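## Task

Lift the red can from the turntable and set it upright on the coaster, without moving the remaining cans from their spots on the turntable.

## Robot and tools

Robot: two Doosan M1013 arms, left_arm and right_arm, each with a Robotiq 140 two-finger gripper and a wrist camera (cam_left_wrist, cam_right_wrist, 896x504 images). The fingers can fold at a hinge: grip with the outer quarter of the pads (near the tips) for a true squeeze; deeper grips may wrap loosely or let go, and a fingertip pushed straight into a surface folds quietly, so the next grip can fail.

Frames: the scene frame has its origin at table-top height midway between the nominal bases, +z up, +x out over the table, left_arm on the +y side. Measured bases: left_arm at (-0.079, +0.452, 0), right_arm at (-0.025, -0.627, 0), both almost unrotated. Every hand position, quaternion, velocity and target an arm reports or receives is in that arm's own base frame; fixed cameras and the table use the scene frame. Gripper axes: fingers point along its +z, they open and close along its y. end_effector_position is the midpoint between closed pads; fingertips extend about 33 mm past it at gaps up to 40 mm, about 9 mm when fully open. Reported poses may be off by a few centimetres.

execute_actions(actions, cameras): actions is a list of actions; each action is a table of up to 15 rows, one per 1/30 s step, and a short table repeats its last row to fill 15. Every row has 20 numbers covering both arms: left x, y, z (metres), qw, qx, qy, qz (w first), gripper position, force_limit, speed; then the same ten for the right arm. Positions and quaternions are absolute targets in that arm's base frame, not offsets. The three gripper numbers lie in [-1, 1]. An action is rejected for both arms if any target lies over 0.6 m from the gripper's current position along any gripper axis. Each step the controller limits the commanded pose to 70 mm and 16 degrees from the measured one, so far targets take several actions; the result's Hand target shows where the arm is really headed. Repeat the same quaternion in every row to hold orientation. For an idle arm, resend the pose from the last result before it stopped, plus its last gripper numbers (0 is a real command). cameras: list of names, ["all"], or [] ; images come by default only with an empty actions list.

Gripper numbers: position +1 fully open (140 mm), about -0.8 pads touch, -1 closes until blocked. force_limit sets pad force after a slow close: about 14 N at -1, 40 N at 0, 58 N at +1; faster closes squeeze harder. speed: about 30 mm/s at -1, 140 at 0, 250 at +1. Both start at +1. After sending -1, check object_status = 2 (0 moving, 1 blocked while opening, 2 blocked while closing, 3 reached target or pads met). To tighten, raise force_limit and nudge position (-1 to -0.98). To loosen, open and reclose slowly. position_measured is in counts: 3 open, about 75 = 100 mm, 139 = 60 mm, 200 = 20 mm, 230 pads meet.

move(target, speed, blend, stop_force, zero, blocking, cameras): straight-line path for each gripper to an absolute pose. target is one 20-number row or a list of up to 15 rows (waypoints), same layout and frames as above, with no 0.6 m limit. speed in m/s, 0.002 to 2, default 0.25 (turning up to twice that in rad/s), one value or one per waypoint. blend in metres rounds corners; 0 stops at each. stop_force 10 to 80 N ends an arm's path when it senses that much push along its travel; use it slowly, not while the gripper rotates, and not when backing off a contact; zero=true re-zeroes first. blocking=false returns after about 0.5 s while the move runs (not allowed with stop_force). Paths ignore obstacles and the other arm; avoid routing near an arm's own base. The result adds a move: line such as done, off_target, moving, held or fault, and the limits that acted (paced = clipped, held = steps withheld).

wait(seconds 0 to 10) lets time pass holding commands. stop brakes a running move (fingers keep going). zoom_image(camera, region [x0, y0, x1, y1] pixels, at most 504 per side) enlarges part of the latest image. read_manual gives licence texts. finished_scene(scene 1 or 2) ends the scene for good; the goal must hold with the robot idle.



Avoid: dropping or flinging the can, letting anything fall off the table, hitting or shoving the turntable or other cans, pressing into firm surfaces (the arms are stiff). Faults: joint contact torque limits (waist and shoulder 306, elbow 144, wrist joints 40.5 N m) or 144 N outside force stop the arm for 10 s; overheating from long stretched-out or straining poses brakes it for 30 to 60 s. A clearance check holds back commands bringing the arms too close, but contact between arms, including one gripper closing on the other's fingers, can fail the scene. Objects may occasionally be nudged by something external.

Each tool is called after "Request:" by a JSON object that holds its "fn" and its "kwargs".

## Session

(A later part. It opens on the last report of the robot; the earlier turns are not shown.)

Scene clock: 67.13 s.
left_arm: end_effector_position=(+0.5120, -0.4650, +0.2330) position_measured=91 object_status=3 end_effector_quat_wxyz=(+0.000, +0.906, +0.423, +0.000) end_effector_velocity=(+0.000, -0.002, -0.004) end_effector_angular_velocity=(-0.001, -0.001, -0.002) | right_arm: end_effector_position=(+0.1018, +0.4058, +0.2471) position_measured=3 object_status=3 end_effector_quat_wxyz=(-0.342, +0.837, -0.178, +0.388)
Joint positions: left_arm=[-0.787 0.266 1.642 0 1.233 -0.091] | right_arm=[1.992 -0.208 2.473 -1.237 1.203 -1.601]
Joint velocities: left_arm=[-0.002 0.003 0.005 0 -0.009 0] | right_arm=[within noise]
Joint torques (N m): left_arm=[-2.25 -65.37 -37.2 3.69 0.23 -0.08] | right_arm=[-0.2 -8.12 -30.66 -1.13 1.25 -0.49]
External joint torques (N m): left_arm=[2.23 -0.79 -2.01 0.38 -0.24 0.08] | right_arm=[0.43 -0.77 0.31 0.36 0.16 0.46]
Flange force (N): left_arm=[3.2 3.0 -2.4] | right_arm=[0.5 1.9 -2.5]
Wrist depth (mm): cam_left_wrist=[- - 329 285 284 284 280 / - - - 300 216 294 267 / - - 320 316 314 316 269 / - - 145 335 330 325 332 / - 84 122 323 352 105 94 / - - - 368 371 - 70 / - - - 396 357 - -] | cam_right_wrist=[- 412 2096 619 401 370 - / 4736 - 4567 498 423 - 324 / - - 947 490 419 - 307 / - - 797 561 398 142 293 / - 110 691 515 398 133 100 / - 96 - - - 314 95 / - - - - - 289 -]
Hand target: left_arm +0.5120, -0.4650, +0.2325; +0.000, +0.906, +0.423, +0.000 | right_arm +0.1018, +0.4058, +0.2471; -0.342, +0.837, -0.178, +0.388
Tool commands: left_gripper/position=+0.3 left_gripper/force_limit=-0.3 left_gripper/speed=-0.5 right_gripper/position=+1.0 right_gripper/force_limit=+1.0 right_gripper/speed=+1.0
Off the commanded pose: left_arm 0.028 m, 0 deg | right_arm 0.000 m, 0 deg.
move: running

Request:
{"fn": "wait", "kwargs": {"seconds": 9}}

Request:
{"fn": "wait", "kwargs": {"seconds": 5.9}}

Request:
{"fn": "execute_actions", "kwargs": {"actions": [[[0.512,-0.465,0.205,0,0.906,0.4234,0,0.3,-0.3,-0.5,0.1018,0.4058,0.2471,-0.342,0.837,-0.178,0.388,1,1,1],[0.514,-0.464,0.205,0,0.906,0.4234,0,0.3,-0.3,-0.5,0.1018,0.4058,0.2471,-0.342,0.837,-0.178,0.388,1,1,1],[0.515,-0.464,0.205,0,0.906,0.4234,0,0.3,-0.3,-0.5,0.1018,0.4058,0.2471,-0.342,0.837,-0.178,0.388,1,1,1],[0.517,-0.463,0.205,0,0.906,0.4234,0,0.3,-0.3,-0.5,0.1018,0.4058,0.2471,-0.342,0.837,-0.178,0.388,1,1,1],[0.520,-0.462,0.205,0,0.906,0.4234,0,0.3,-0.3,-0.5,0.1018,0.4058,0.2471,-0.342,0.837,-0.178,0.388,1,1,1],[0.523,-0.461,0.204,0,0.906,0.4234,0,0.3,-0.3,-0.5,0.1018,0.4058,0.2471,-0.342,0.837,-0.178,0.388,1,1,1],[0.527,-0.461,0.202,0,0.906,0.4234,0,0.3,-0.3,-0.5,0.1018,0.4058,0.2471,-0.342,0.837,-0.178,0.388,1,1,1],[0.531,-0.460,0.199,0,0.906,0.4234,0,0.3,-0.3,-0.5,0.1018,0.4058,0.2471,-0.342,0.837,-0.178,0.388,1,1,1],[0.536,-0.459,0.195,0,0.906,0.4234,0,0.3,-0.3,-0.5,0.1018,0.4058,0.2471,-0.342,0.837,-0.178,0.388,1,1,1],[0.540,-0.458,0.191,0,0.906,0.4234,0,0.3,-0.3,-0.5,0.1018,0.4058,0.2471,-0.342,0.837,-0.178,0.388,1,1,1],[0.544,-0.458,0.187,0,0.906,0.4234,0,0.3,-0.3,-0.5,0.1018,0.4058,0.2471,-0.342,0.837,-0.178,0.388,1,1,1],[0.549,-0.457,0.183,0,0.906,0.4234,0,0.3,-0.3,-0.5,0.1018,0.4058,0.2471,-0.342,0.837,-0.178,0.388,1,1,1],[0.553,-0.457,0.179,0,0.906,0.4234,0,0.3,-0.3,-0.5,0.1018,0.4058,0.2471,-0.342,0.837,-0.178,0.388,1,1,1],[0.558,-0.457,0.175,0,0.906,0.4234,0,0.3,-0.3,-0.5,0.1018,0.4058,0.2471,-0.342,0.837,-0.178,0.388,1,1,1],[0.562,-0.457,0.171,0,0.906,0.4234,0,0.3,-0.3,-0.5,0.1018,0.4058,0.2471,-0.342,0.837,-0.178,0.388,1,1,1]],[[0.567,-0.457,0.167,0,0.906,0.4234,0,0.3,-0.3,-0.5,0.1018,0.4058,0.2471,-0.342,0.837,-0.178,0.388,1,1,1],[0.571,-0.458,0.163,0,0.906,0.4234,0,0.3,-0.3,-0.5,0.1018,0.4058,0.2471,-0.342,0.837,-0.178,0.388,1,1,1],[0.575,-0.458,0.160,0,0.906,0.4234,0,0.3,-0.3,-0.5,0.1018,0.4058,0.2471,-0.342,0.837,-0.178,0.388,1,1,1],[0.580,-0.459,0.157,0,0.906,0.4234,0,0.3,-0.3,-0.5,0.1018,0.4058,0.2471,-0.342,0.837,-0.178,0.388,1,1,1],[0.584,-0.460,0.156,0,0.906,0.4234,0,-1,-0.3,-0.5,0.1018,0.4058,0.2471,-0.342,0.837,-0.178,0.388,1,1,1],[0.588,-0.461,0.155,0,0.906,0.4234,0,-1,-0.3,-0.5,0.1018,0.4058,0.2471,-0.342,0.837,-0.178,0.388,1,1,1],[0.593,-0.462,0.155,0,0.906,0.4234,0,-1,-0.3,-0.5,0.1018,0.4058,0.2471,-0.342,0.837,-0.178,0.388,1,1,1],[0.597,-0.463,0.155,0,0.906,0.4234,0,-1,-0.3,-0.5,0.1018,0.4058,0.2471,-0.342,0.837,-0.178,0.388,1,1,1],[0.601,-0.465,0.155,0,0.906,0.4234,0,-1,-0.3,-0.5,0.1018,0.4058,0.2471,-0.342,0.837,-0.178,0.388,1,1,1],[0.605,-0.466,0.155,0,0.906,0.4234,0,-1,-0.3,-0.5,0.1018,0.4058,0.2471,-0.342,0.837,-0.178,0.388,1,1,1],[0.609,-0.468,0.155,0,0.906,0.4234,0,-1,-0.3,-0.5,0.1018,0.4058,0.2471,-0.342,0.837,-0.178,0.388,1,1,1],[0.613,-0.470,0.155,0,0.906,0.4234,0,-1,-0.3,-0.5,0.1018,0.4058,0.2471,-0.342,0.837,-0.178,0.388,1,1,1],[0.617,-0.472,0.155,0,0.906,0.4234,0,-1,-0.3,-0.5,0.1018,0.4058,0.2471,-0.342,0.837,-0.178,0.388,1,1,1],[0.621,-0.474,0.155,0,0.906,0.4234,0,-1,-0.3,-0.5,0.1018,0.4058,0.2471,-0.342,0.837,-0.178,0.388,1,1,1],[0.625,-0.476,0.155,0,0.906,0.4234,0,-1,-0.3,-0.5,0.1018,0.4058,0.2471,-0.342,0.837,-0.178,0.388,1,1,1]],[[0.629,-0.479,0.155,0,0.906,0.4234,0,-1,-0.3,-0.5,0.1018,0.4058,0.2471,-0.342,0.837,-0.178,0.388,1,1,1],[0.633,-0.481,0.155,0,0.906,0.4234,0,-1,-0.3,-0.5,0.1018,0.4058,0.2471,-0.342,0.837,-0.178,0.388,1,1,1],[0.636,-0.484,0.155,0,0.906,0.4234,0,-1,-0.3,-0.5,0.1018,0.4058,0.2471,-0.342,0.837,-0.178,0.388,1,1,1],[0.640,-0.486,0.155,0,0.906,0.4234,0,-1,-0.3,-0.5,0.1018,0.4058,0.2471,-0.342,0.837,-0.178,0.388,1,1,1],[0.643,-0.489,0.155,0,0.906,0.4234,0,-1,-0.3,-0.5,0.1018,0.4058,0.2471,-0.342,0.837,-0.178,0.388,1,1,1],[0.646,-0.492,0.155,0,0.906,0.4234,0,-1,-0.3,-0.5,0.1018,0.4058,0.2471,-0.342,0.837,-0.178,0.388,1,1,1],[0.650,-0.495,0.155,0,0.906,0.4234,0,-1,-0.3,-0.5,0.1018,0.4058,0.2471,-0.342,0.837,-0.178,0.388,1,1,1],[0.653,-0.499,0.155,0,0.906,0.4234,0,-1,-0.3,-0.5,0.1018,0.4058,0.2471,-0.342,0.837,-0.178,0.388,1,1,1],[0.656,-0.502,0.156,0,0.906,0.4234,0,-1,-0.3,-0.5,0.1018,0.4058,0.2471,-0.342,0.837,-0.178,0.388,1,1,1],[0.659,-0.505,0.158,0,0.906,0.4234,0,-1,-0.3,-0.5,0.1018,0.4058,0.2471,-0.342,0.837,-0.178,0.388,1,1,1],[0.661,-0.509,0.161,0,0.906,0.4234,0,-1,-0.3,-0.5,0.1018,0.4058,0.2471,-0.342,0.837,-0.178,0.388,1,1,1],[0.664,-0.512,0.165,0,0.906,0.4234,0,-1,-0.3,-0.5,0.1018,0.4058,0.2471,-0.342,0.837,-0.178,0.388,1,1,1],[0.666,-0.516,0.170,0,0.906,0.4234,0,-1,-0.3,-0.5,0.1018,0.4058,0.2471,-0.342,0.837,-0.178,0.388,1,1,1],[0.669,-0.520,0.176,0,0.906,0.4234,0,-1,-0.3,-0.5,0.1018,0.4058,0.2471,-0.342,0.837,-0.178,0.388,1,1,1],[0.671,-0.524,0.182,0,0.906,0.4234,0,-1,-0.3,-0.5,0.1018,0.4058,0.2471,-0.342,0.837,-0.178,0.388,1,1,1]]], "cameras": ["cam_left_wrist"]}}

Request:
{"fn": "move", "kwargs": {"target": [0.671,-0.524,0.26,0,0.906,0.4234,0,-1,-0.3,-0.5,0.1018,0.4058,0.2471,-0.342,0.837,-0.178,0.388,1,1,1], "cameras": ["cam_left_wrist"]}}

Scene clock: 72.87 s.
left_arm: end_effector_position=(+0.5120, -0.4650, +0.2050) position_measured=91 object_status=3 end_effector_quat_wxyz=(+0.000, +0.906, +0.423, +0.000) | right_arm: end_effector_position=(+0.1018, +0.4058, +0.2471) position_measured=3 object_status=3 end_effector_quat_wxyz=(-0.342, +0.837, -0.178, +0.388)
Joint positions: left_arm=[-0.787 0.283 1.674 0 1.185 -0.091] | right_arm=[1.992 -0.208 2.473 -1.237 1.203 -1.601]
Joint torques (N m): left_arm=[-2.75 -65.17 -37.95 3.64 -0.1 -0.07] | right_arm=[0.1 -8.55 -30.89 -1.13 1.3 -0.42]
External joint torques (N m): left_arm=[2.73 -2.01 -0.6 0.36 0.09 0.07] | right_arm=[-0.11 0 0.58 0.35 0.11 0.38]
Flange force (N): left_arm=[4.1 -1.4 -2.1] | right_arm=[-0.4 1.6 -0.2]
Wrist depth (mm): cam_left_wrist=[312 310 - 260 258 255 197 / - - - 273 271 264 188 / - - 289 208 285 286 284 / - - 142 305 299 297 293 / - 84 122 322 320 105 94 / - - 325 333 342 - 71 / - - - 261 366 - -] | cam_right_wrist=[- 432 2974 606 453 352 341 / - 4125 1035 544 415 - - / - - - 509 414 364 - / - - - - - 143 275 / - 110 - - - 326 99 / - 102 - - 367 319 95 / - 699 - 485 - - -]
Hand target: left_arm +0.5120, -0.4650, +0.2050; +0.000, +0.906, +0.423, +0.000 | right_arm +0.1018, +0.4058, +0.2471; -0.342, +0.837, -0.178, +0.388
Tool commands: left_gripper/position=+0.3 left_gripper/force_limit=-0.3 left_gripper/speed=-0.5 right_gripper/position=+1.0 right_gripper/force_limit=+1.0 right_gripper/speed=+1.0
Off the commanded pose: left_arm 0.000 m, 0 deg | right_arm 0.000 m, 0 deg.
earlier move: done
wait: 2.80 of 9 s (the move ended)

Scene clock: 78.77 s.
left_arm: end_effector_position=(+0.5120, -0.4650, +0.2050) position_measured=91 object_status=3 end_effector_quat_wxyz=(+0.000, +0.906, +0.423, +0.000) | right_arm: end_effector_position=(+0.1018, +0.4058, +0.2471) position_measured=3 object_status=3 end_effector_quat_wxyz=(-0.342, +0.837, -0.178, +0.388)
Joint positions: left_arm=[-0.787 0.283 1.674 0 1.185 -0.091] | right_arm=[1.992 -0.208 2.473 -1.237 1.203 -1.601]
Joint torques (N m): left_arm=[-2.43 -64.85 -37.82 3.57 0.18 -0.08] | right_arm=[0.3 -8.33 -30.7 -1.17 1.23 -0.51]
External joint torques (N m): left_arm=[2.43 -2.11 -0.62 0.42 -0.18 0.08] | right_arm=[-0.29 -0.29 0.35 0.39 0.19 0.48]
Flange force (N): left_arm=[3.7 -1.7 -1.7] | right_arm=[0.2 1.2 -0.2]
Wrist depth (mm): cam_left_wrist=[- - 310 260 260 201 248 / - 327 321 274 273 235 271 / - 349 295 283 288 286 281 / - - 146 215 299 298 266 / - 84 122 321 320 104 94 / - - 322 340 342 - 70 / - - 432 345 363 - -] | cam_right_wrist=[- 432 4409 609 422 372 339 / - - 972 525 398 387 311 / - - 830 502 423 355 309 / 3279 142 784 - 426 143 - / - 110 - - - 330 99 / - 96 - - 359 331 95 / - - - 436 375 277 -]
Hand target: left_arm +0.5120, -0.4650, +0.2050; +0.000, +0.906, +0.423, +0.000 | right_arm +0.1018, +0.4058, +0.2471; -0.342, +0.837, -0.178, +0.388
Tool commands: left_gripper/position=+0.3 left_gripper/force_limit=-0.3 left_gripper/speed=-0.5 right_gripper/position=+1.0 right_gripper/force_limit=+1.0 right_gripper/speed=+1.0
Off the commanded pose: left_arm 0.000 m, 0 deg | right_arm 0.000 m, 0 deg.
wait: 5.90 s; at rest by 0.17 s

Scene clock: 80.03 s.
left_arm: end_effector_position=(+0.6413, -0.4879, +0.1550) position_measured=153 object_status=0 end_effector_quat_wxyz=(+0.000, +0.906, +0.423, +0.000) end_effector_velocity=(+0.102, -0.084, +0.000) end_effector_angular_velocity=(-0.001, -0.001, +0.000) | right_arm: end_effector_position=(+0.1018, +0.4058, +0.2471) position_measured=3 object_status=3 end_effector_quat_wxyz=(-0.342, +0.837, -0.178, +0.388)
Joint positions: left_arm=[-0.693 0.484 1.48 0 1.177 0.003] | right_arm=[1.992 -0.208 2.473 -1.237 1.203 -1.601]
Joint velocities: left_arm=[0.001 0.197 -0.308 0 0.109 0.002] | right_arm=[within noise]
Joint torques (N m): left_arm=[-3.5 -76.41 -33.75 3.17 1.05 -0.48] | right_arm=[0.39 -8.01 -30.75 -1.12 1.27 -0.43]
External joint torques (N m): left_arm=[2.99 -8.5 -4.96 0.83 -1.1 0.48] | right_arm=[-0.34 -0.69 0.37 0.34 0.14 0.39]
External joint torques at the end of the 1st action: left_arm=[3.51 -3.85 1.71 0.35 -0.51 0.18] | right_arm=[0.15 -0.28 0.38 0.34 0.17 0.39]
External joint torques at the end of the 2nd action: left_arm=[0.09 -1.61 0.04 0.35 -0.57 -0.24] | right_arm=[-0.04 0.15 0.44 0.33 0.18 0.41]
Flange force (N): left_arm=[4.2 -2.1 -8.3] | right_arm=[1.4 1.0 -0.1]
Flange force at the end of the 1st action (N): left_arm=[5.2 -9.3 0.2] | right_arm=[-0.2 1.6 -1.4]
Flange force at the end of the 2nd action (N): left_arm=[-0.3 -2.9 -0.1] | right_arm=[-1.1 1.5 -0.5]
Wrist depth (mm): cam_left_wrist=[250 - 260 - - - - / - - 224 225 223 205 - / 296 237 237 182 235 235 227 / 309 248 248 153 149 248 239 / - - 94 266 147 91 243 / - 71 64 276 283 79 68 / - - - 303 - - -] | cam_right_wrist=[- 4409 3365 593 437 372 331 / - - 4125 529 395 373 - / - - - 507 426 390 311 / - - - 535 - 143 276 / - 110 - - - 134 100 / - 96 - - - 325 95 / - - - 445 - 299 -]
Hand target: left_arm +0.6525, -0.4986, +0.1549; +0.000, +0.906, +0.423, +0.000 | right_arm +0.1018, +0.4058, +0.2471; -0.342, +0.837, -0.178, +0.388
Off the commanded pose: left_arm 0.054 m, 0 deg | right_arm 0.000 m, 0 deg.
Kept back: 7 steps.
Step readings (end_effector_position of left_arm | right_arm; steps 1 to 15: 1st action; 16 to 30: 2nd action; 31 to 38: 3rd action):
0: (+0.5120, -0.4650, +0.2050) | (+0.1018, +0.4058, +0.2471)
1: (+0.5120, -0.4650, +0.2050) | (+0.1018, +0.4058, +0.2471)
2: (+0.5120, -0.4650, +0.2050) | (+0.1018, +0.4058, +0.2471)
4: (+0.5127, -0.4648, +0.2048) | (+0.1018, +0.4058, +0.2471)
8: (+0.5204, -0.4621, +0.2042) | (+0.1018, +0.4058, +0.2471)
15: (+0.5465, -0.4573, +0.1846) | (+0.1018, +0.4058, +0.2471)
16: (+0.5504, -0.4570, +0.1812) | (+0.1018, +0.4058, +0.2471)
17: (+0.5556, -0.4568, +0.1765) | (+0.1018, +0.4058, +0.2471)
19: (+0.5634, -0.4569, +0.1696) | (+0.1018, +0.4058, +0.2471)
23: (+0.5819, -0.4594, +0.1578) | (+0.1018, +0.4058, +0.2471)
30: (+0.6111, -0.4691, +0.1551) | (+0.1018, +0.4058, +0.2471)
31: (+0.6147, -0.4708, +0.1551) | (+0.1018, +0.4058, +0.2471)
32: (+0.6194, -0.4732, +0.1550) | (+0.1018, +0.4058, +0.2471)
34: (+0.6264, -0.4772, +0.1550) | (+0.1018, +0.4058, +0.2471)
Images, in order (width x height): cam_left_wrist 896x504.

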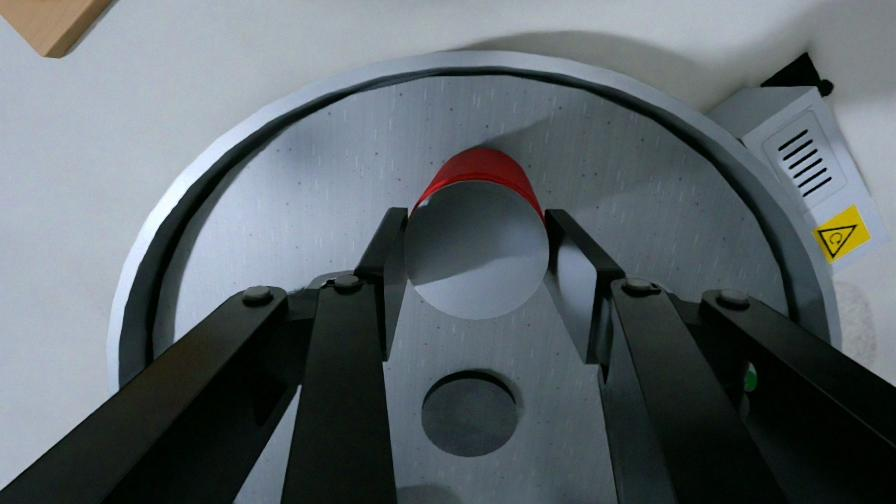

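Scene clock: 81.57 s.
left_arm: end_effector_position=(+0.6710, -0.5240, +0.2599) position_measured=153 object_status=2 end_effector_quat_wxyz=(+0.000, +0.906, +0.423, +0.000) | right_arm: end_effector_position=(+0.1018, +0.4058, +0.2471) position_measured=3 object_status=3 end_effector_quat_wxyz=(-0.342, +0.837, -0.178, +0.388)
Joint positions: left_arm=[-0.704 0.507 1.247 0 1.387 -0.007] | right_arm=[1.992 -0.208 2.473 -1.237 1.203 -1.601]
Joint torques (N m): left_arm=[-2.6 -88.68 -41.75 3.81 0.07 -0.06] | right_arm=[0.79 -8.39 -30.87 -1.17 1.27 -0.44]
External joint torques (N m): left_arm=[2.88 -1.86 0.95 0.43 -0.09 0.06] | right_arm=[-0.79 -0.18 0.55 0.39 0.13 0.41]
Flange force (N): left_arm=[3.3 -5.6 0.8] | right_arm=[0.7 0.9 1.6]
Wrist depth (mm): cam_left_wrist=[347 359 353 - 358 366 1135 / 392 376 325 328 328 - 1379 / - 346 337 173 336 - 1411 / - 272 321 154 149 417 - / 454 - 94 384 125 91 - / - 71 64 410 - 79 68 / - - - 407 - - -] | cam_right_wrist=[- 5014 3875 607 451 372 345 / - 4650 6089 533 423 365 - / - - 1040 500 415 355 297 / 3706 - 739 - 415 143 - / - 110 - - 398 333 100 / - 96 625 - 369 318 95 / - - - - 324 316 -]
Hand target: left_arm +0.6710, -0.5240, +0.2600; +0.000, +0.906, +0.423, +0.000 | right_arm +0.1018, +0.4058, +0.2471; -0.342, +0.837, -0.178, +0.388
Off the commanded pose: left_arm 0.000 m, 0 deg | right_arm 0.000 m, 0 deg.
move: done
Images, in order (width x height): cam_left_wrist 896x504.

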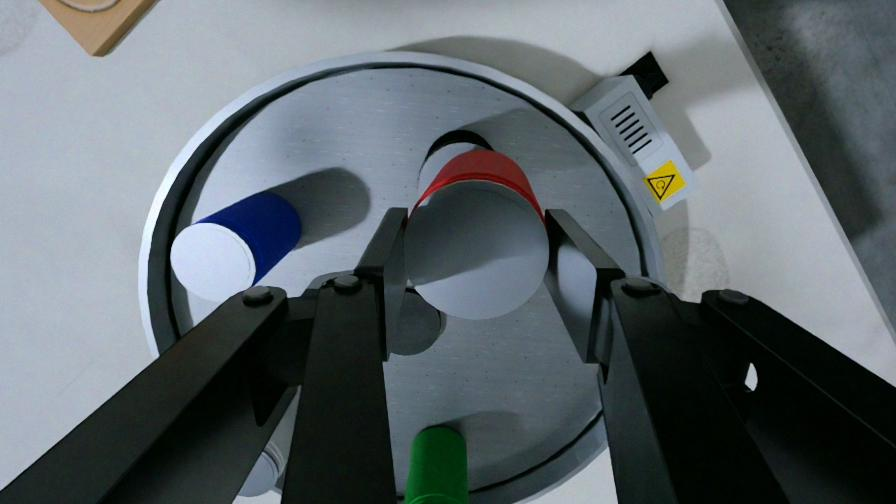

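Request:
{"fn": "move", "kwargs": {"target": [[0.671,-0.524,0.285,0,0.906,0.4234,0,-1,-0.3,-0.5,0.1018,0.4058,0.2471,-0.342,0.837,-0.178,0.388,1,1,1],[0.491,-0.282,0.285,0,0.906,0.4234,0,-1,-0.3,-0.5,0.1018,0.4058,0.2471,-0.342,0.837,-0.178,0.388,1,1,1]], "blend": 0.02, "cameras": ["cam_left_wrist"]}}

Scene clock: 84.47 s.
left_arm: end_effector_position=(+0.4911, -0.2821, +0.2850) position_measured=153 object_status=2 end_effector_quat_wxyz=(+0.000, +0.906, +0.423, +0.000) | right_arm: end_effector_position=(+0.1018, +0.4058, +0.2471) position_measured=3 object_status=3 end_effector_quat_wxyz=(-0.342, +0.837, -0.178, +0.388)
Joint positions: left_arm=[-0.582 0.045 1.805 0 1.291 0.114] | right_arm=[1.992 -0.208 2.473 -1.237 1.203 -1.601]
Joint torques (N m): left_arm=[-4.05 -42.5 -40.78 3.77 0.14 -0.04] | right_arm=[0.49 -8.1 -30.64 -1.21 1.28 -0.45]
External joint torques (N m): left_arm=[4.16 -1.96 0.8 0.38 -0.16 0.04] | right_arm=[-0.49 -0.41 0.36 0.43 0.13 0.41]
Flange force (N): left_arm=[6.6 -5.3 0.5] | right_arm=[0.9 0.9 0.4]
Wrist depth (mm): cam_left_wrist=[- 384 378 372 - - 374 / - 394 - 396 - 396 402 / - - - 164 397 370 370 / 448 - - 154 148 344 383 / 460 - 94 162 125 91 401 / - 71 64 - - 79 68 / - - - - - - -] | cam_right_wrist=[466 5014 3552 602 398 375 348 / - 580 3456 579 414 - 323 / - 3653 - 502 419 358 295 / - - - 542 - 336 288 / - 110 - - - 334 99 / - 103 - - - 312 95 / - - - 461 - 292 -]
Hand target: left_arm +0.4910, -0.2820, +0.2850; +0.000, +0.906, +0.423, +0.000 | right_arm +0.1018, +0.4058, +0.2471; -0.342, +0.837, -0.178, +0.388
Off the commanded pose: left_arm 0.000 m, 0 deg | right_arm 0.000 m, 0 deg.
move: done; blend cut to 0.0125 m at target 1
Images, in order (width x height): cam_left_wrist 896x504.

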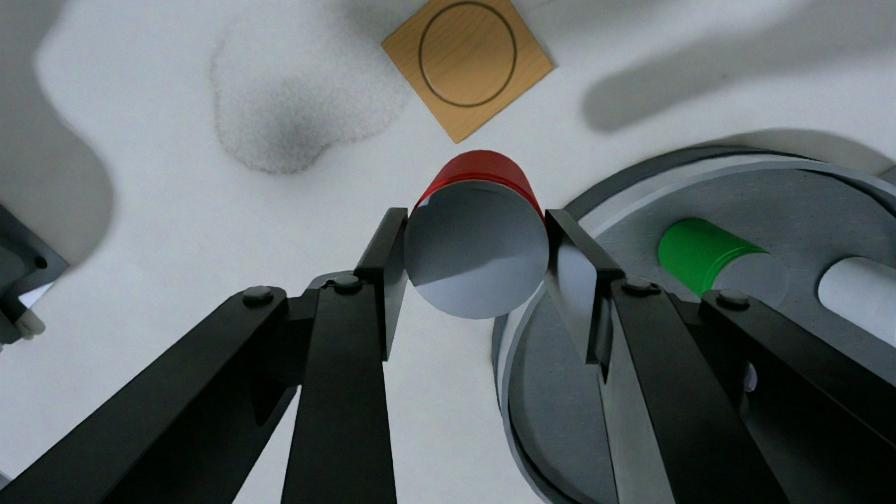

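Request:
{"fn": "move", "kwargs": {"target": [[0.548,-0.225,0.20,0,0.906,0.4234,0,-1,-0.3,-0.5,0.1018,0.4058,0.2471,-0.342,0.837,-0.178,0.388,1,1,1],[0.548,-0.225,0.125,0,0.906,0.4234,0,-1,-0.3,-0.5,0.1018,0.4058,0.2471,-0.342,0.837,-0.178,0.388,1,1,1]], "blend": 0.03, "speed": 0.2}}

Request:
{"fn": "move", "kwargs": {"target": [0.548,-0.225,0.102,0,0.906,0.4234,0,-1,-0.3,-0.5,0.1018,0.4058,0.2471,-0.342,0.837,-0.178,0.388,1,1,1], "speed": 0.008, "stop_force": 10, "cameras": ["all"]}}

Scene clock: 87.00 s.
left_arm: end_effector_position=(+0.5480, -0.2250, +0.1251) position_measured=153 object_status=2 end_effector_quat_wxyz=(+0.000, +0.906, +0.423, +0.000) | right_arm: end_effector_position=(+0.1018, +0.4058, +0.2471) position_measured=3 object_status=3 end_effector_quat_wxyz=(-0.342, +0.837, -0.178, +0.388)
Joint positions: left_arm=[-0.448 0.197 1.946 0 0.998 0.249] | right_arm=[1.992 -0.208 2.473 -1.237 1.203 -1.601]
Joint torques (N m): left_arm=[-2.44 -54.89 -35.18 3.16 0.19 -0.06] | right_arm=[-0.09 -8.46 -30.94 -1.14 1.28 -0.35]
External joint torques (N m): left_arm=[2.36 -0.14 0.26 0.46 -0.2 0.06] | right_arm=[0.08 -0.13 0.57 0.36 0.13 0.32]
Flange force (N): left_arm=[3.7 -1.7 0.5] | right_arm=[-0.2 1.7 -0.9]
Wrist depth (mm): cam_left_wrist=[- - - - 236 - - / - - - 235 - 245 246 / - - 250 175 242 262 - / 278 - - 153 132 - 269 / 297 - 94 - 113 91 256 / - 71 64 - - 78 68 / - - - - - - -] | cam_right_wrist=[501 3817 - 602 389 371 - / 520 597 - 501 414 387 318 / - 687 720 498 423 362 302 / - - - - - 143 290 / - 110 - 458 - 133 99 / - 110 - - 359 318 95 / - 987 649 - - 291 -]
Hand target: left_arm +0.5480, -0.2250, +0.1250; +0.000, +0.906, +0.423, +0.000 | right_arm +0.1018, +0.4058, +0.2471; -0.342, +0.837, -0.178, +0.388
Off the commanded pose: left_arm 0.000 m, 0 deg | right_arm 0.000 m, 0 deg.
move: done

Scene clock: 89.17 s.
left_arm: end_effector_position=(+0.5481, -0.2251, +0.1128) position_measured=153 object_status=2 end_effector_quat_wxyz=(+0.000, +0.906, +0.423, +0.000) | right_arm: end_effector_position=(+0.1018, +0.4058, +0.2471) position_measured=3 object_status=3 end_effector_quat_wxyz=(-0.342, +0.837, -0.178, +0.388)
Joint positions: left_arm=[-0.448 0.209 1.957 0 0.975 0.249] | right_arm=[1.992 -0.208 2.473 -1.237 1.203 -1.601]
Joint torques (N m): left_arm=[-1.61 -47.72 -26.91 3.39 1.16 -0.08] | right_arm=[0.37 -8.25 -30.98 -1.11 1.27 -0.35]
External joint torques (N m): left_arm=[1.64 -7.94 -7.46 0.17 -1.18 0.08] | right_arm=[-0.32 -0.44 0.63 0.33 0.14 0.31]
Flange force (N): left_arm=[3.4 1.0 -12.3] | right_arm=[1.1 1.3 0.1]
Wrist depth (mm): cam_left_wrist=[- - 222 - - - - / - - - 223 - - - / - - 235 202 237 240 - / - - - 153 148 259 - / - - 94 162 125 91 254 / - 71 64 - - 79 68 / - - - - - - -] | cam_right_wrist=[515 5328 5115 609 450 378 - / 531 581 3279 494 414 377 331 / 3321 625 757 485 417 370 297 / - - - - - 143 294 / - 110 - - 367 327 99 / - 96 - - 403 320 94 / - - - - 339 301 -]
Hand target: left_arm +0.5481, -0.2251, +0.1128; +0.000, +0.906, +0.423, +0.000 | right_arm +0.1018, +0.4058, +0.2471; -0.342, +0.837, -0.178, +0.388
Off the commanded pose: left_arm 0.011 m, 0 deg | right_arm 0.000 m, 0 deg.
move: contact (left_arm)

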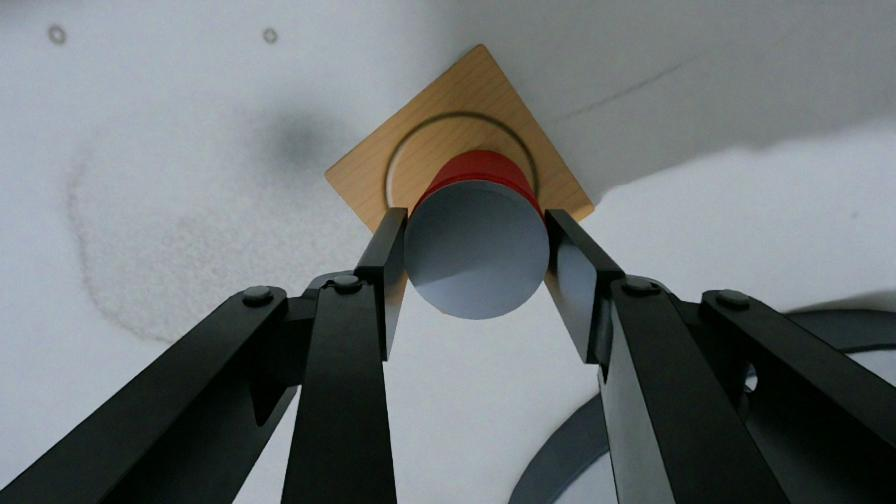

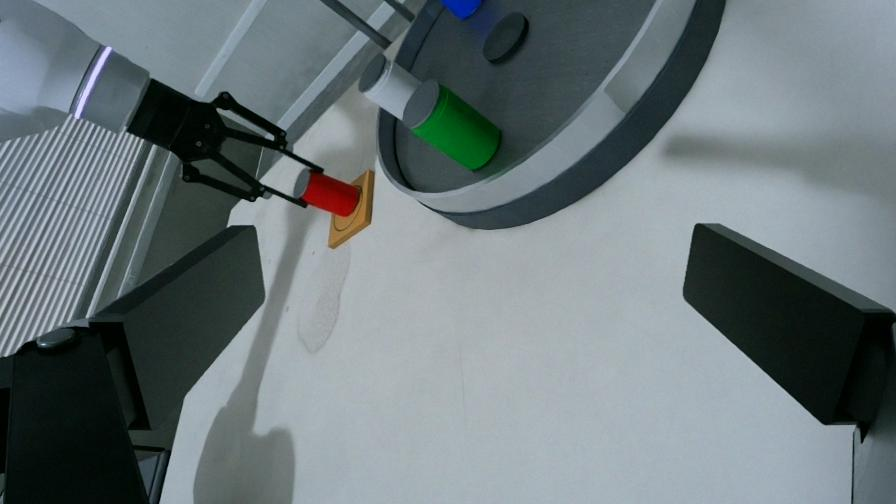

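Request:
{"fn": "zoom_image", "kwargs": {"camera": "cam_left_wrist", "region": [320, 40, 600, 330]}}

Request:
{"fn": "zoom_image", "kwargs": {"camera": "cam_right_wrist", "region": [280, 140, 400, 260]}}

Scaled by 1.738.

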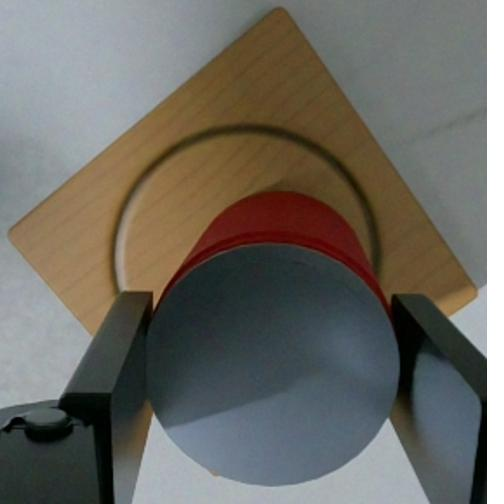

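Scaled by 4.200.

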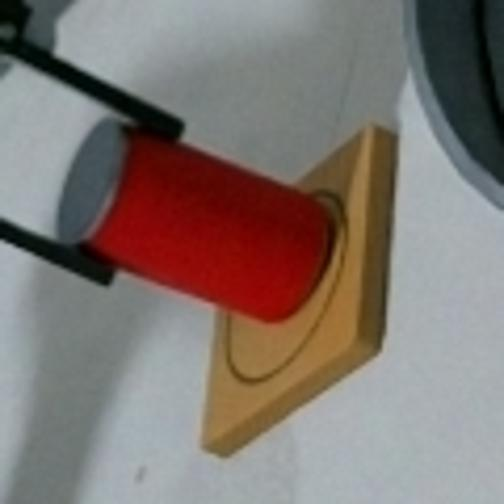

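Request:
{"fn": "move", "kwargs": {"target": [[0.548,-0.225,0.122,0,0.906,0.4234,0,-1,-0.3,-0.5,0.1018,0.4058,0.2471,-0.342,0.837,-0.178,0.388,1,1,1],[0.5425,-0.2165,0.120,0,0.906,0.4234,0,-1,-0.3,-0.5,0.1018,0.4058,0.2471,-0.342,0.837,-0.178,0.388,1,1,1]], "speed": 0.05}}

Request:
{"fn": "move", "kwargs": {"target": [0.5425,-0.2165,0.105,0,0.906,0.4234,0,-1,-0.3,-0.5,0.1018,0.4058,0.2471,-0.342,0.837,-0.178,0.388,1,1,1], "speed": 0.006, "stop_force": 10, "cameras": ["all"]}}

Request:
{"fn": "zoom_image", "kwargs": {"camera": "cam_left_wrist", "region": [320, 40, 600, 330]}}

Request:
{"fn": "zoom_image", "kwargs": {"camera": "cam_right_wrist", "region": [280, 140, 400, 260]}}

Scene clock: 91.87 s.
left_arm: end_effector_position=(+0.5425, -0.2165, +0.1200) position_measured=153 object_status=2 end_effector_quat_wxyz=(+0.000, +0.906, +0.423, +0.000) | right_arm: end_effector_position=(+0.1018, +0.4058, +0.2471) position_measured=3 object_status=3 end_effector_quat_wxyz=(-0.342, +0.837, -0.178, +0.388)
Joint positions: left_arm=[-0.439 0.19 1.966 0 0.986 0.258] | right_arm=[1.992 -0.208 2.473 -1.237 1.203 -1.601]
Joint torques (N m): left_arm=[-2.86 -52.19 -34.59 3.18 0.16 -0.08] | right_arm=[-0.05 -8.32 -30.77 -1.09 1.27 -0.4]
External joint torques (N m): left_arm=[2.92 -1.77 -0.09 0.42 -0.19 0.08] | right_arm=[0.05 -0.26 0.6 0.31 0.14 0.37]
Flange force (N): left_arm=[4.2 -3.7 -1.4] | right_arm=[0.1 1.8 -0.8]
Wrist depth (mm): cam_left_wrist=[- 234 228 232 - - 231 / - 242 - 233 - - - / - - 251 221 241 - - / - 273 - 154 147 - - / - - 94 158 125 91 245 / - 71 64 304 - 79 68 / - - - 328 - - -] | cam_right_wrist=[508 - 3996 636 398 371 331 / 522 603 4334 511 421 366 318 / - 666 773 486 416 378 303 / 3552 141 - - 474 143 288 / - 110 - 512 - 325 99 / - 96 - - 396 - 95 / - - - - 340 286 -]
Hand target: left_arm +0.5425, -0.2165, +0.1200; +0.000, +0.906, +0.423, +0.000 | right_arm +0.1018, +0.4058, +0.2471; -0.342, +0.837, -0.178, +0.388
Off the commanded pose: left_arm 0.000 m, 0 deg | right_arm 0.000 m, 0 deg.
move: done

Scene clock: 93.77 s.
left_arm: end_effector_position=(+0.5427, -0.2166, +0.1125) position_measured=153 object_status=2 end_effector_quat_wxyz=(+0.000, +0.906, +0.423, +0.000) | right_arm: end_effector_position=(+0.1018, +0.4058, +0.2471) position_measured=3 object_status=3 end_effector_quat_wxyz=(-0.342, +0.837, -0.178, +0.388)
Joint positions: left_arm=[-0.439 0.197 1.973 0 0.971 0.258] | right_arm=[1.992 -0.208 2.473 -1.237 1.203 -1.601]
Joint torques (N m): left_arm=[-1.99 -45.65 -26.13 3.42 1.32 -0.09] | right_arm=[0.42 -7.93 -30.69 -1.23 1.25 -0.4]
External joint torques (N m): left_arm=[1.97 -8.71 -8.1 0.13 -1.33 0.09] | right_arm=[-0.37 -0.78 0.42 0.45 0.16 0.36]
Flange force (N): left_arm=[4.0 0.7 -13.5] | right_arm=[1.8 1.0 -0.4]
Wrist depth (mm): cam_left_wrist=[- - - 222 - - - / - 234 - 225 229 234 - / - 251 - 221 231 - - / - - - 153 148 - - / - - 94 159 147 91 - / - 71 64 - - 79 68 / - - - 317 - - -] | cam_right_wrist=[545 3761 3503 603 446 378 325 / 525 610 4125 527 416 350 315 / - 625 787 500 415 - 305 / - - - - - 143 - / - 110 - - - 135 99 / - 96 - 534 - 317 95 / - - - - 341 287 -]
Hand target: left_arm +0.5426, -0.2166, +0.1125; +0.000, +0.906, +0.423, +0.000 | right_arm +0.1018, +0.4058, +0.2471; -0.342, +0.837, -0.178, +0.388
Off the commanded pose: left_arm 0.008 m, 0 deg | right_arm 0.000 m, 0 deg.
move: contact (left_arm)

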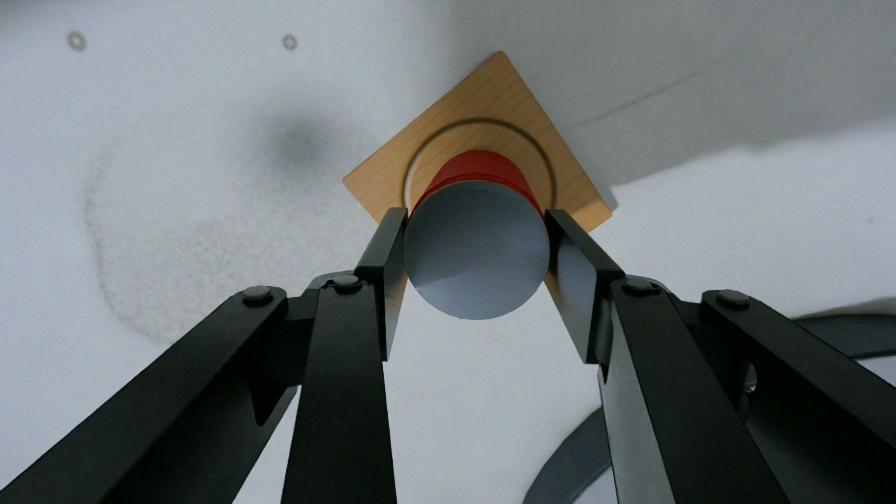

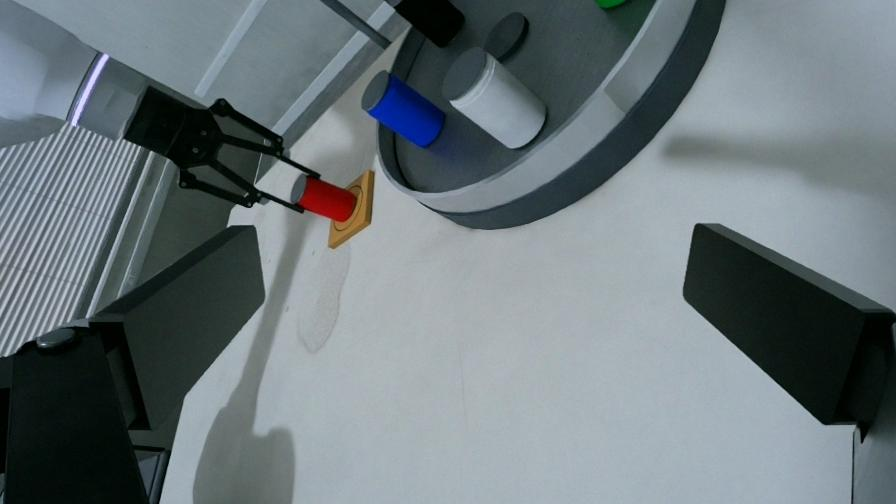

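Scaled by 1.738.

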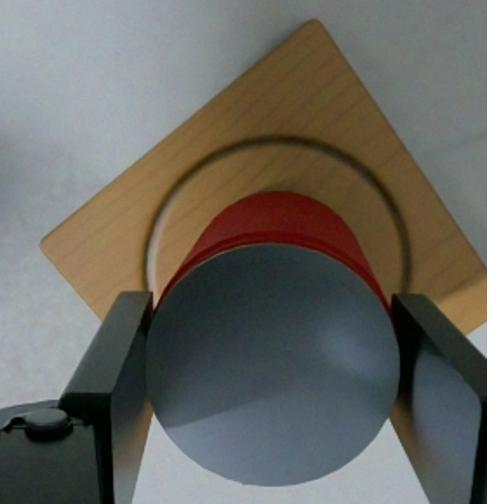

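Scaled by 4.200.

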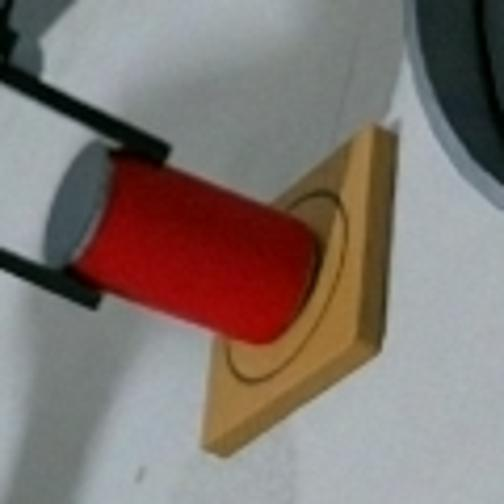

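Request:
{"fn": "move", "kwargs": {"target": [0.5425,-0.2165,0.1128,0,0.906,0.4234,0,0.3,-0.3,-1,0.1018,0.4058,0.2471,-0.342,0.837,-0.178,0.388,1,1,1]}}

Request:
{"fn": "move", "kwargs": {"target": [0.5425,-0.2165,0.24,0,0.906,0.4234,0,0.3,-0.3,-1,0.1018,0.4058,0.2471,-0.342,0.837,-0.178,0.388,1,1,1], "speed": 0.15, "cameras": ["all"]}}

Scene clock: 95.70 s.
left_arm: end_effector_position=(+0.5425, -0.2165, +0.1128) position_measured=91 object_status=0 end_effector_quat_wxyz=(+0.000, +0.906, +0.423, +0.000) | right_arm: end_effector_position=(+0.1018, +0.4058, +0.2471) position_measured=3 object_status=3 end_effector_quat_wxyz=(-0.342, +0.837, -0.178, +0.388)
Joint positions: left_arm=[-0.439 0.197 1.973 0 0.972 0.258] | right_arm=[1.992 -0.208 2.473 -1.237 1.203 -1.601]
Joint torques (N m): left_arm=[-2.74 -52.5 -33.66 3.18 0.16 -0.04] | right_arm=[0.18 -8.33 -30.82 -1.23 1.3 -0.42]
External joint torques (N m): left_arm=[2.74 -1.84 -0.6 0.37 -0.17 0.04] | right_arm=[-0.1 -0.35 0.48 0.45 0.11 0.38]
Flange force (N): left_arm=[4.1 -2.8 -2.0] | right_arm=[0.4 1.5 -0.7]
Wrist depth (mm): cam_left_wrist=[- - - - 221 - - / - - - 223 230 - 227 / - - 236 220 237 - 245 / - - 141 155 155 257 - / - 84 107 - 164 103 80 / - - - - 290 - 71 / - - - - 291 - -] | cam_right_wrist=[482 4650 2780 592 448 367 327 / 529 607 - 507 423 - 315 / - 651 766 508 421 358 303 / - - - - - 143 287 / - 110 - - 382 342 99 / - 96 - 462 - - 95 / - - - - - 293 -]
Hand target: left_arm +0.5425, -0.2165, +0.1128; +0.000, +0.906, +0.423, +0.000 | right_arm +0.1018, +0.4058, +0.2471; -0.342, +0.837, -0.178, +0.388
Off the commanded pose: left_arm 0.000 m, 0 deg | right_arm 0.000 m, 0 deg.
move: done

Scene clock: 97.00 s.
left_arm: end_effector_position=(+0.5425, -0.2165, +0.2399) position_measured=91 object_status=3 end_effector_quat_wxyz=(+0.000, +0.906, +0.423, +0.000) | right_arm: end_effector_position=(+0.1018, +0.4058, +0.2471) position_measured=3 object_status=3 end_effector_quat_wxyz=(-0.342, +0.837, -0.178, +0.388)
Joint positions: left_arm=[-0.439 0.097 1.834 0 1.21 0.258] | right_arm=[1.992 -0.208 2.473 -1.237 1.203 -1.601]
Joint torques (N m): left_arm=[-2.22 -47.71 -37.33 3.63 0.32 -0.05] | right_arm=[0.14 -8.09 -30.62 -1.11 1.17 -0.45]
External joint torques (N m): left_arm=[2.09 -0.89 -1.47 0.39 -0.35 0.05] | right_arm=[-0.12 -0.61 0.25 0.32 0.24 0.42]
Flange force (N): left_arm=[3.9 0.1 -1.7] | right_arm=[0.8 1.1 -1.0]
Wrist depth (mm): cam_left_wrist=[344 338 342 340 340 342 339 / - - - 351 346 358 - / 365 - 395 281 376 370 - / - 400 142 - 150 122 - / 419 84 107 425 358 105 94 / - - - - 387 - 70 / - - - 467 412 - -] | cam_right_wrist=[528 - 3934 603 388 372 320 / 540 - 4825 570 401 - 309 / - - 757 514 421 387 287 / - - - - - 143 301 / - 110 773 - - 327 99 / - 828 - 478 400 320 95 / - - - - 346 294 -]
Hand target: left_arm +0.5425, -0.2165, +0.2400; +0.000, +0.906, +0.423, +0.000 | right_arm +0.1018, +0.4058, +0.2471; -0.342, +0.837, -0.178, +0.388
Off the commanded pose: left_arm 0.000 m, 0 deg | right_arm 0.000 m, 0 deg.
move: done

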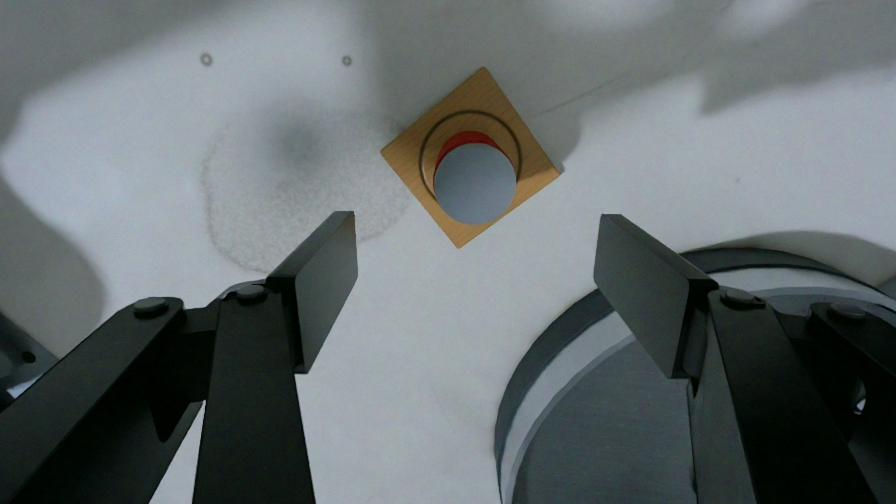

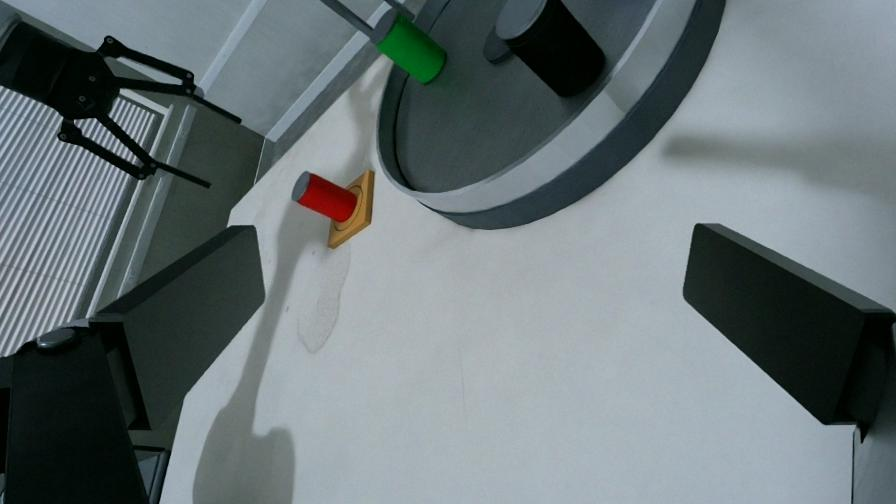

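Standing on the coaster.

Request:
{"fn": "finished_scene", "kwargs": {"scene": 1}}

The scene is finished: the task was done.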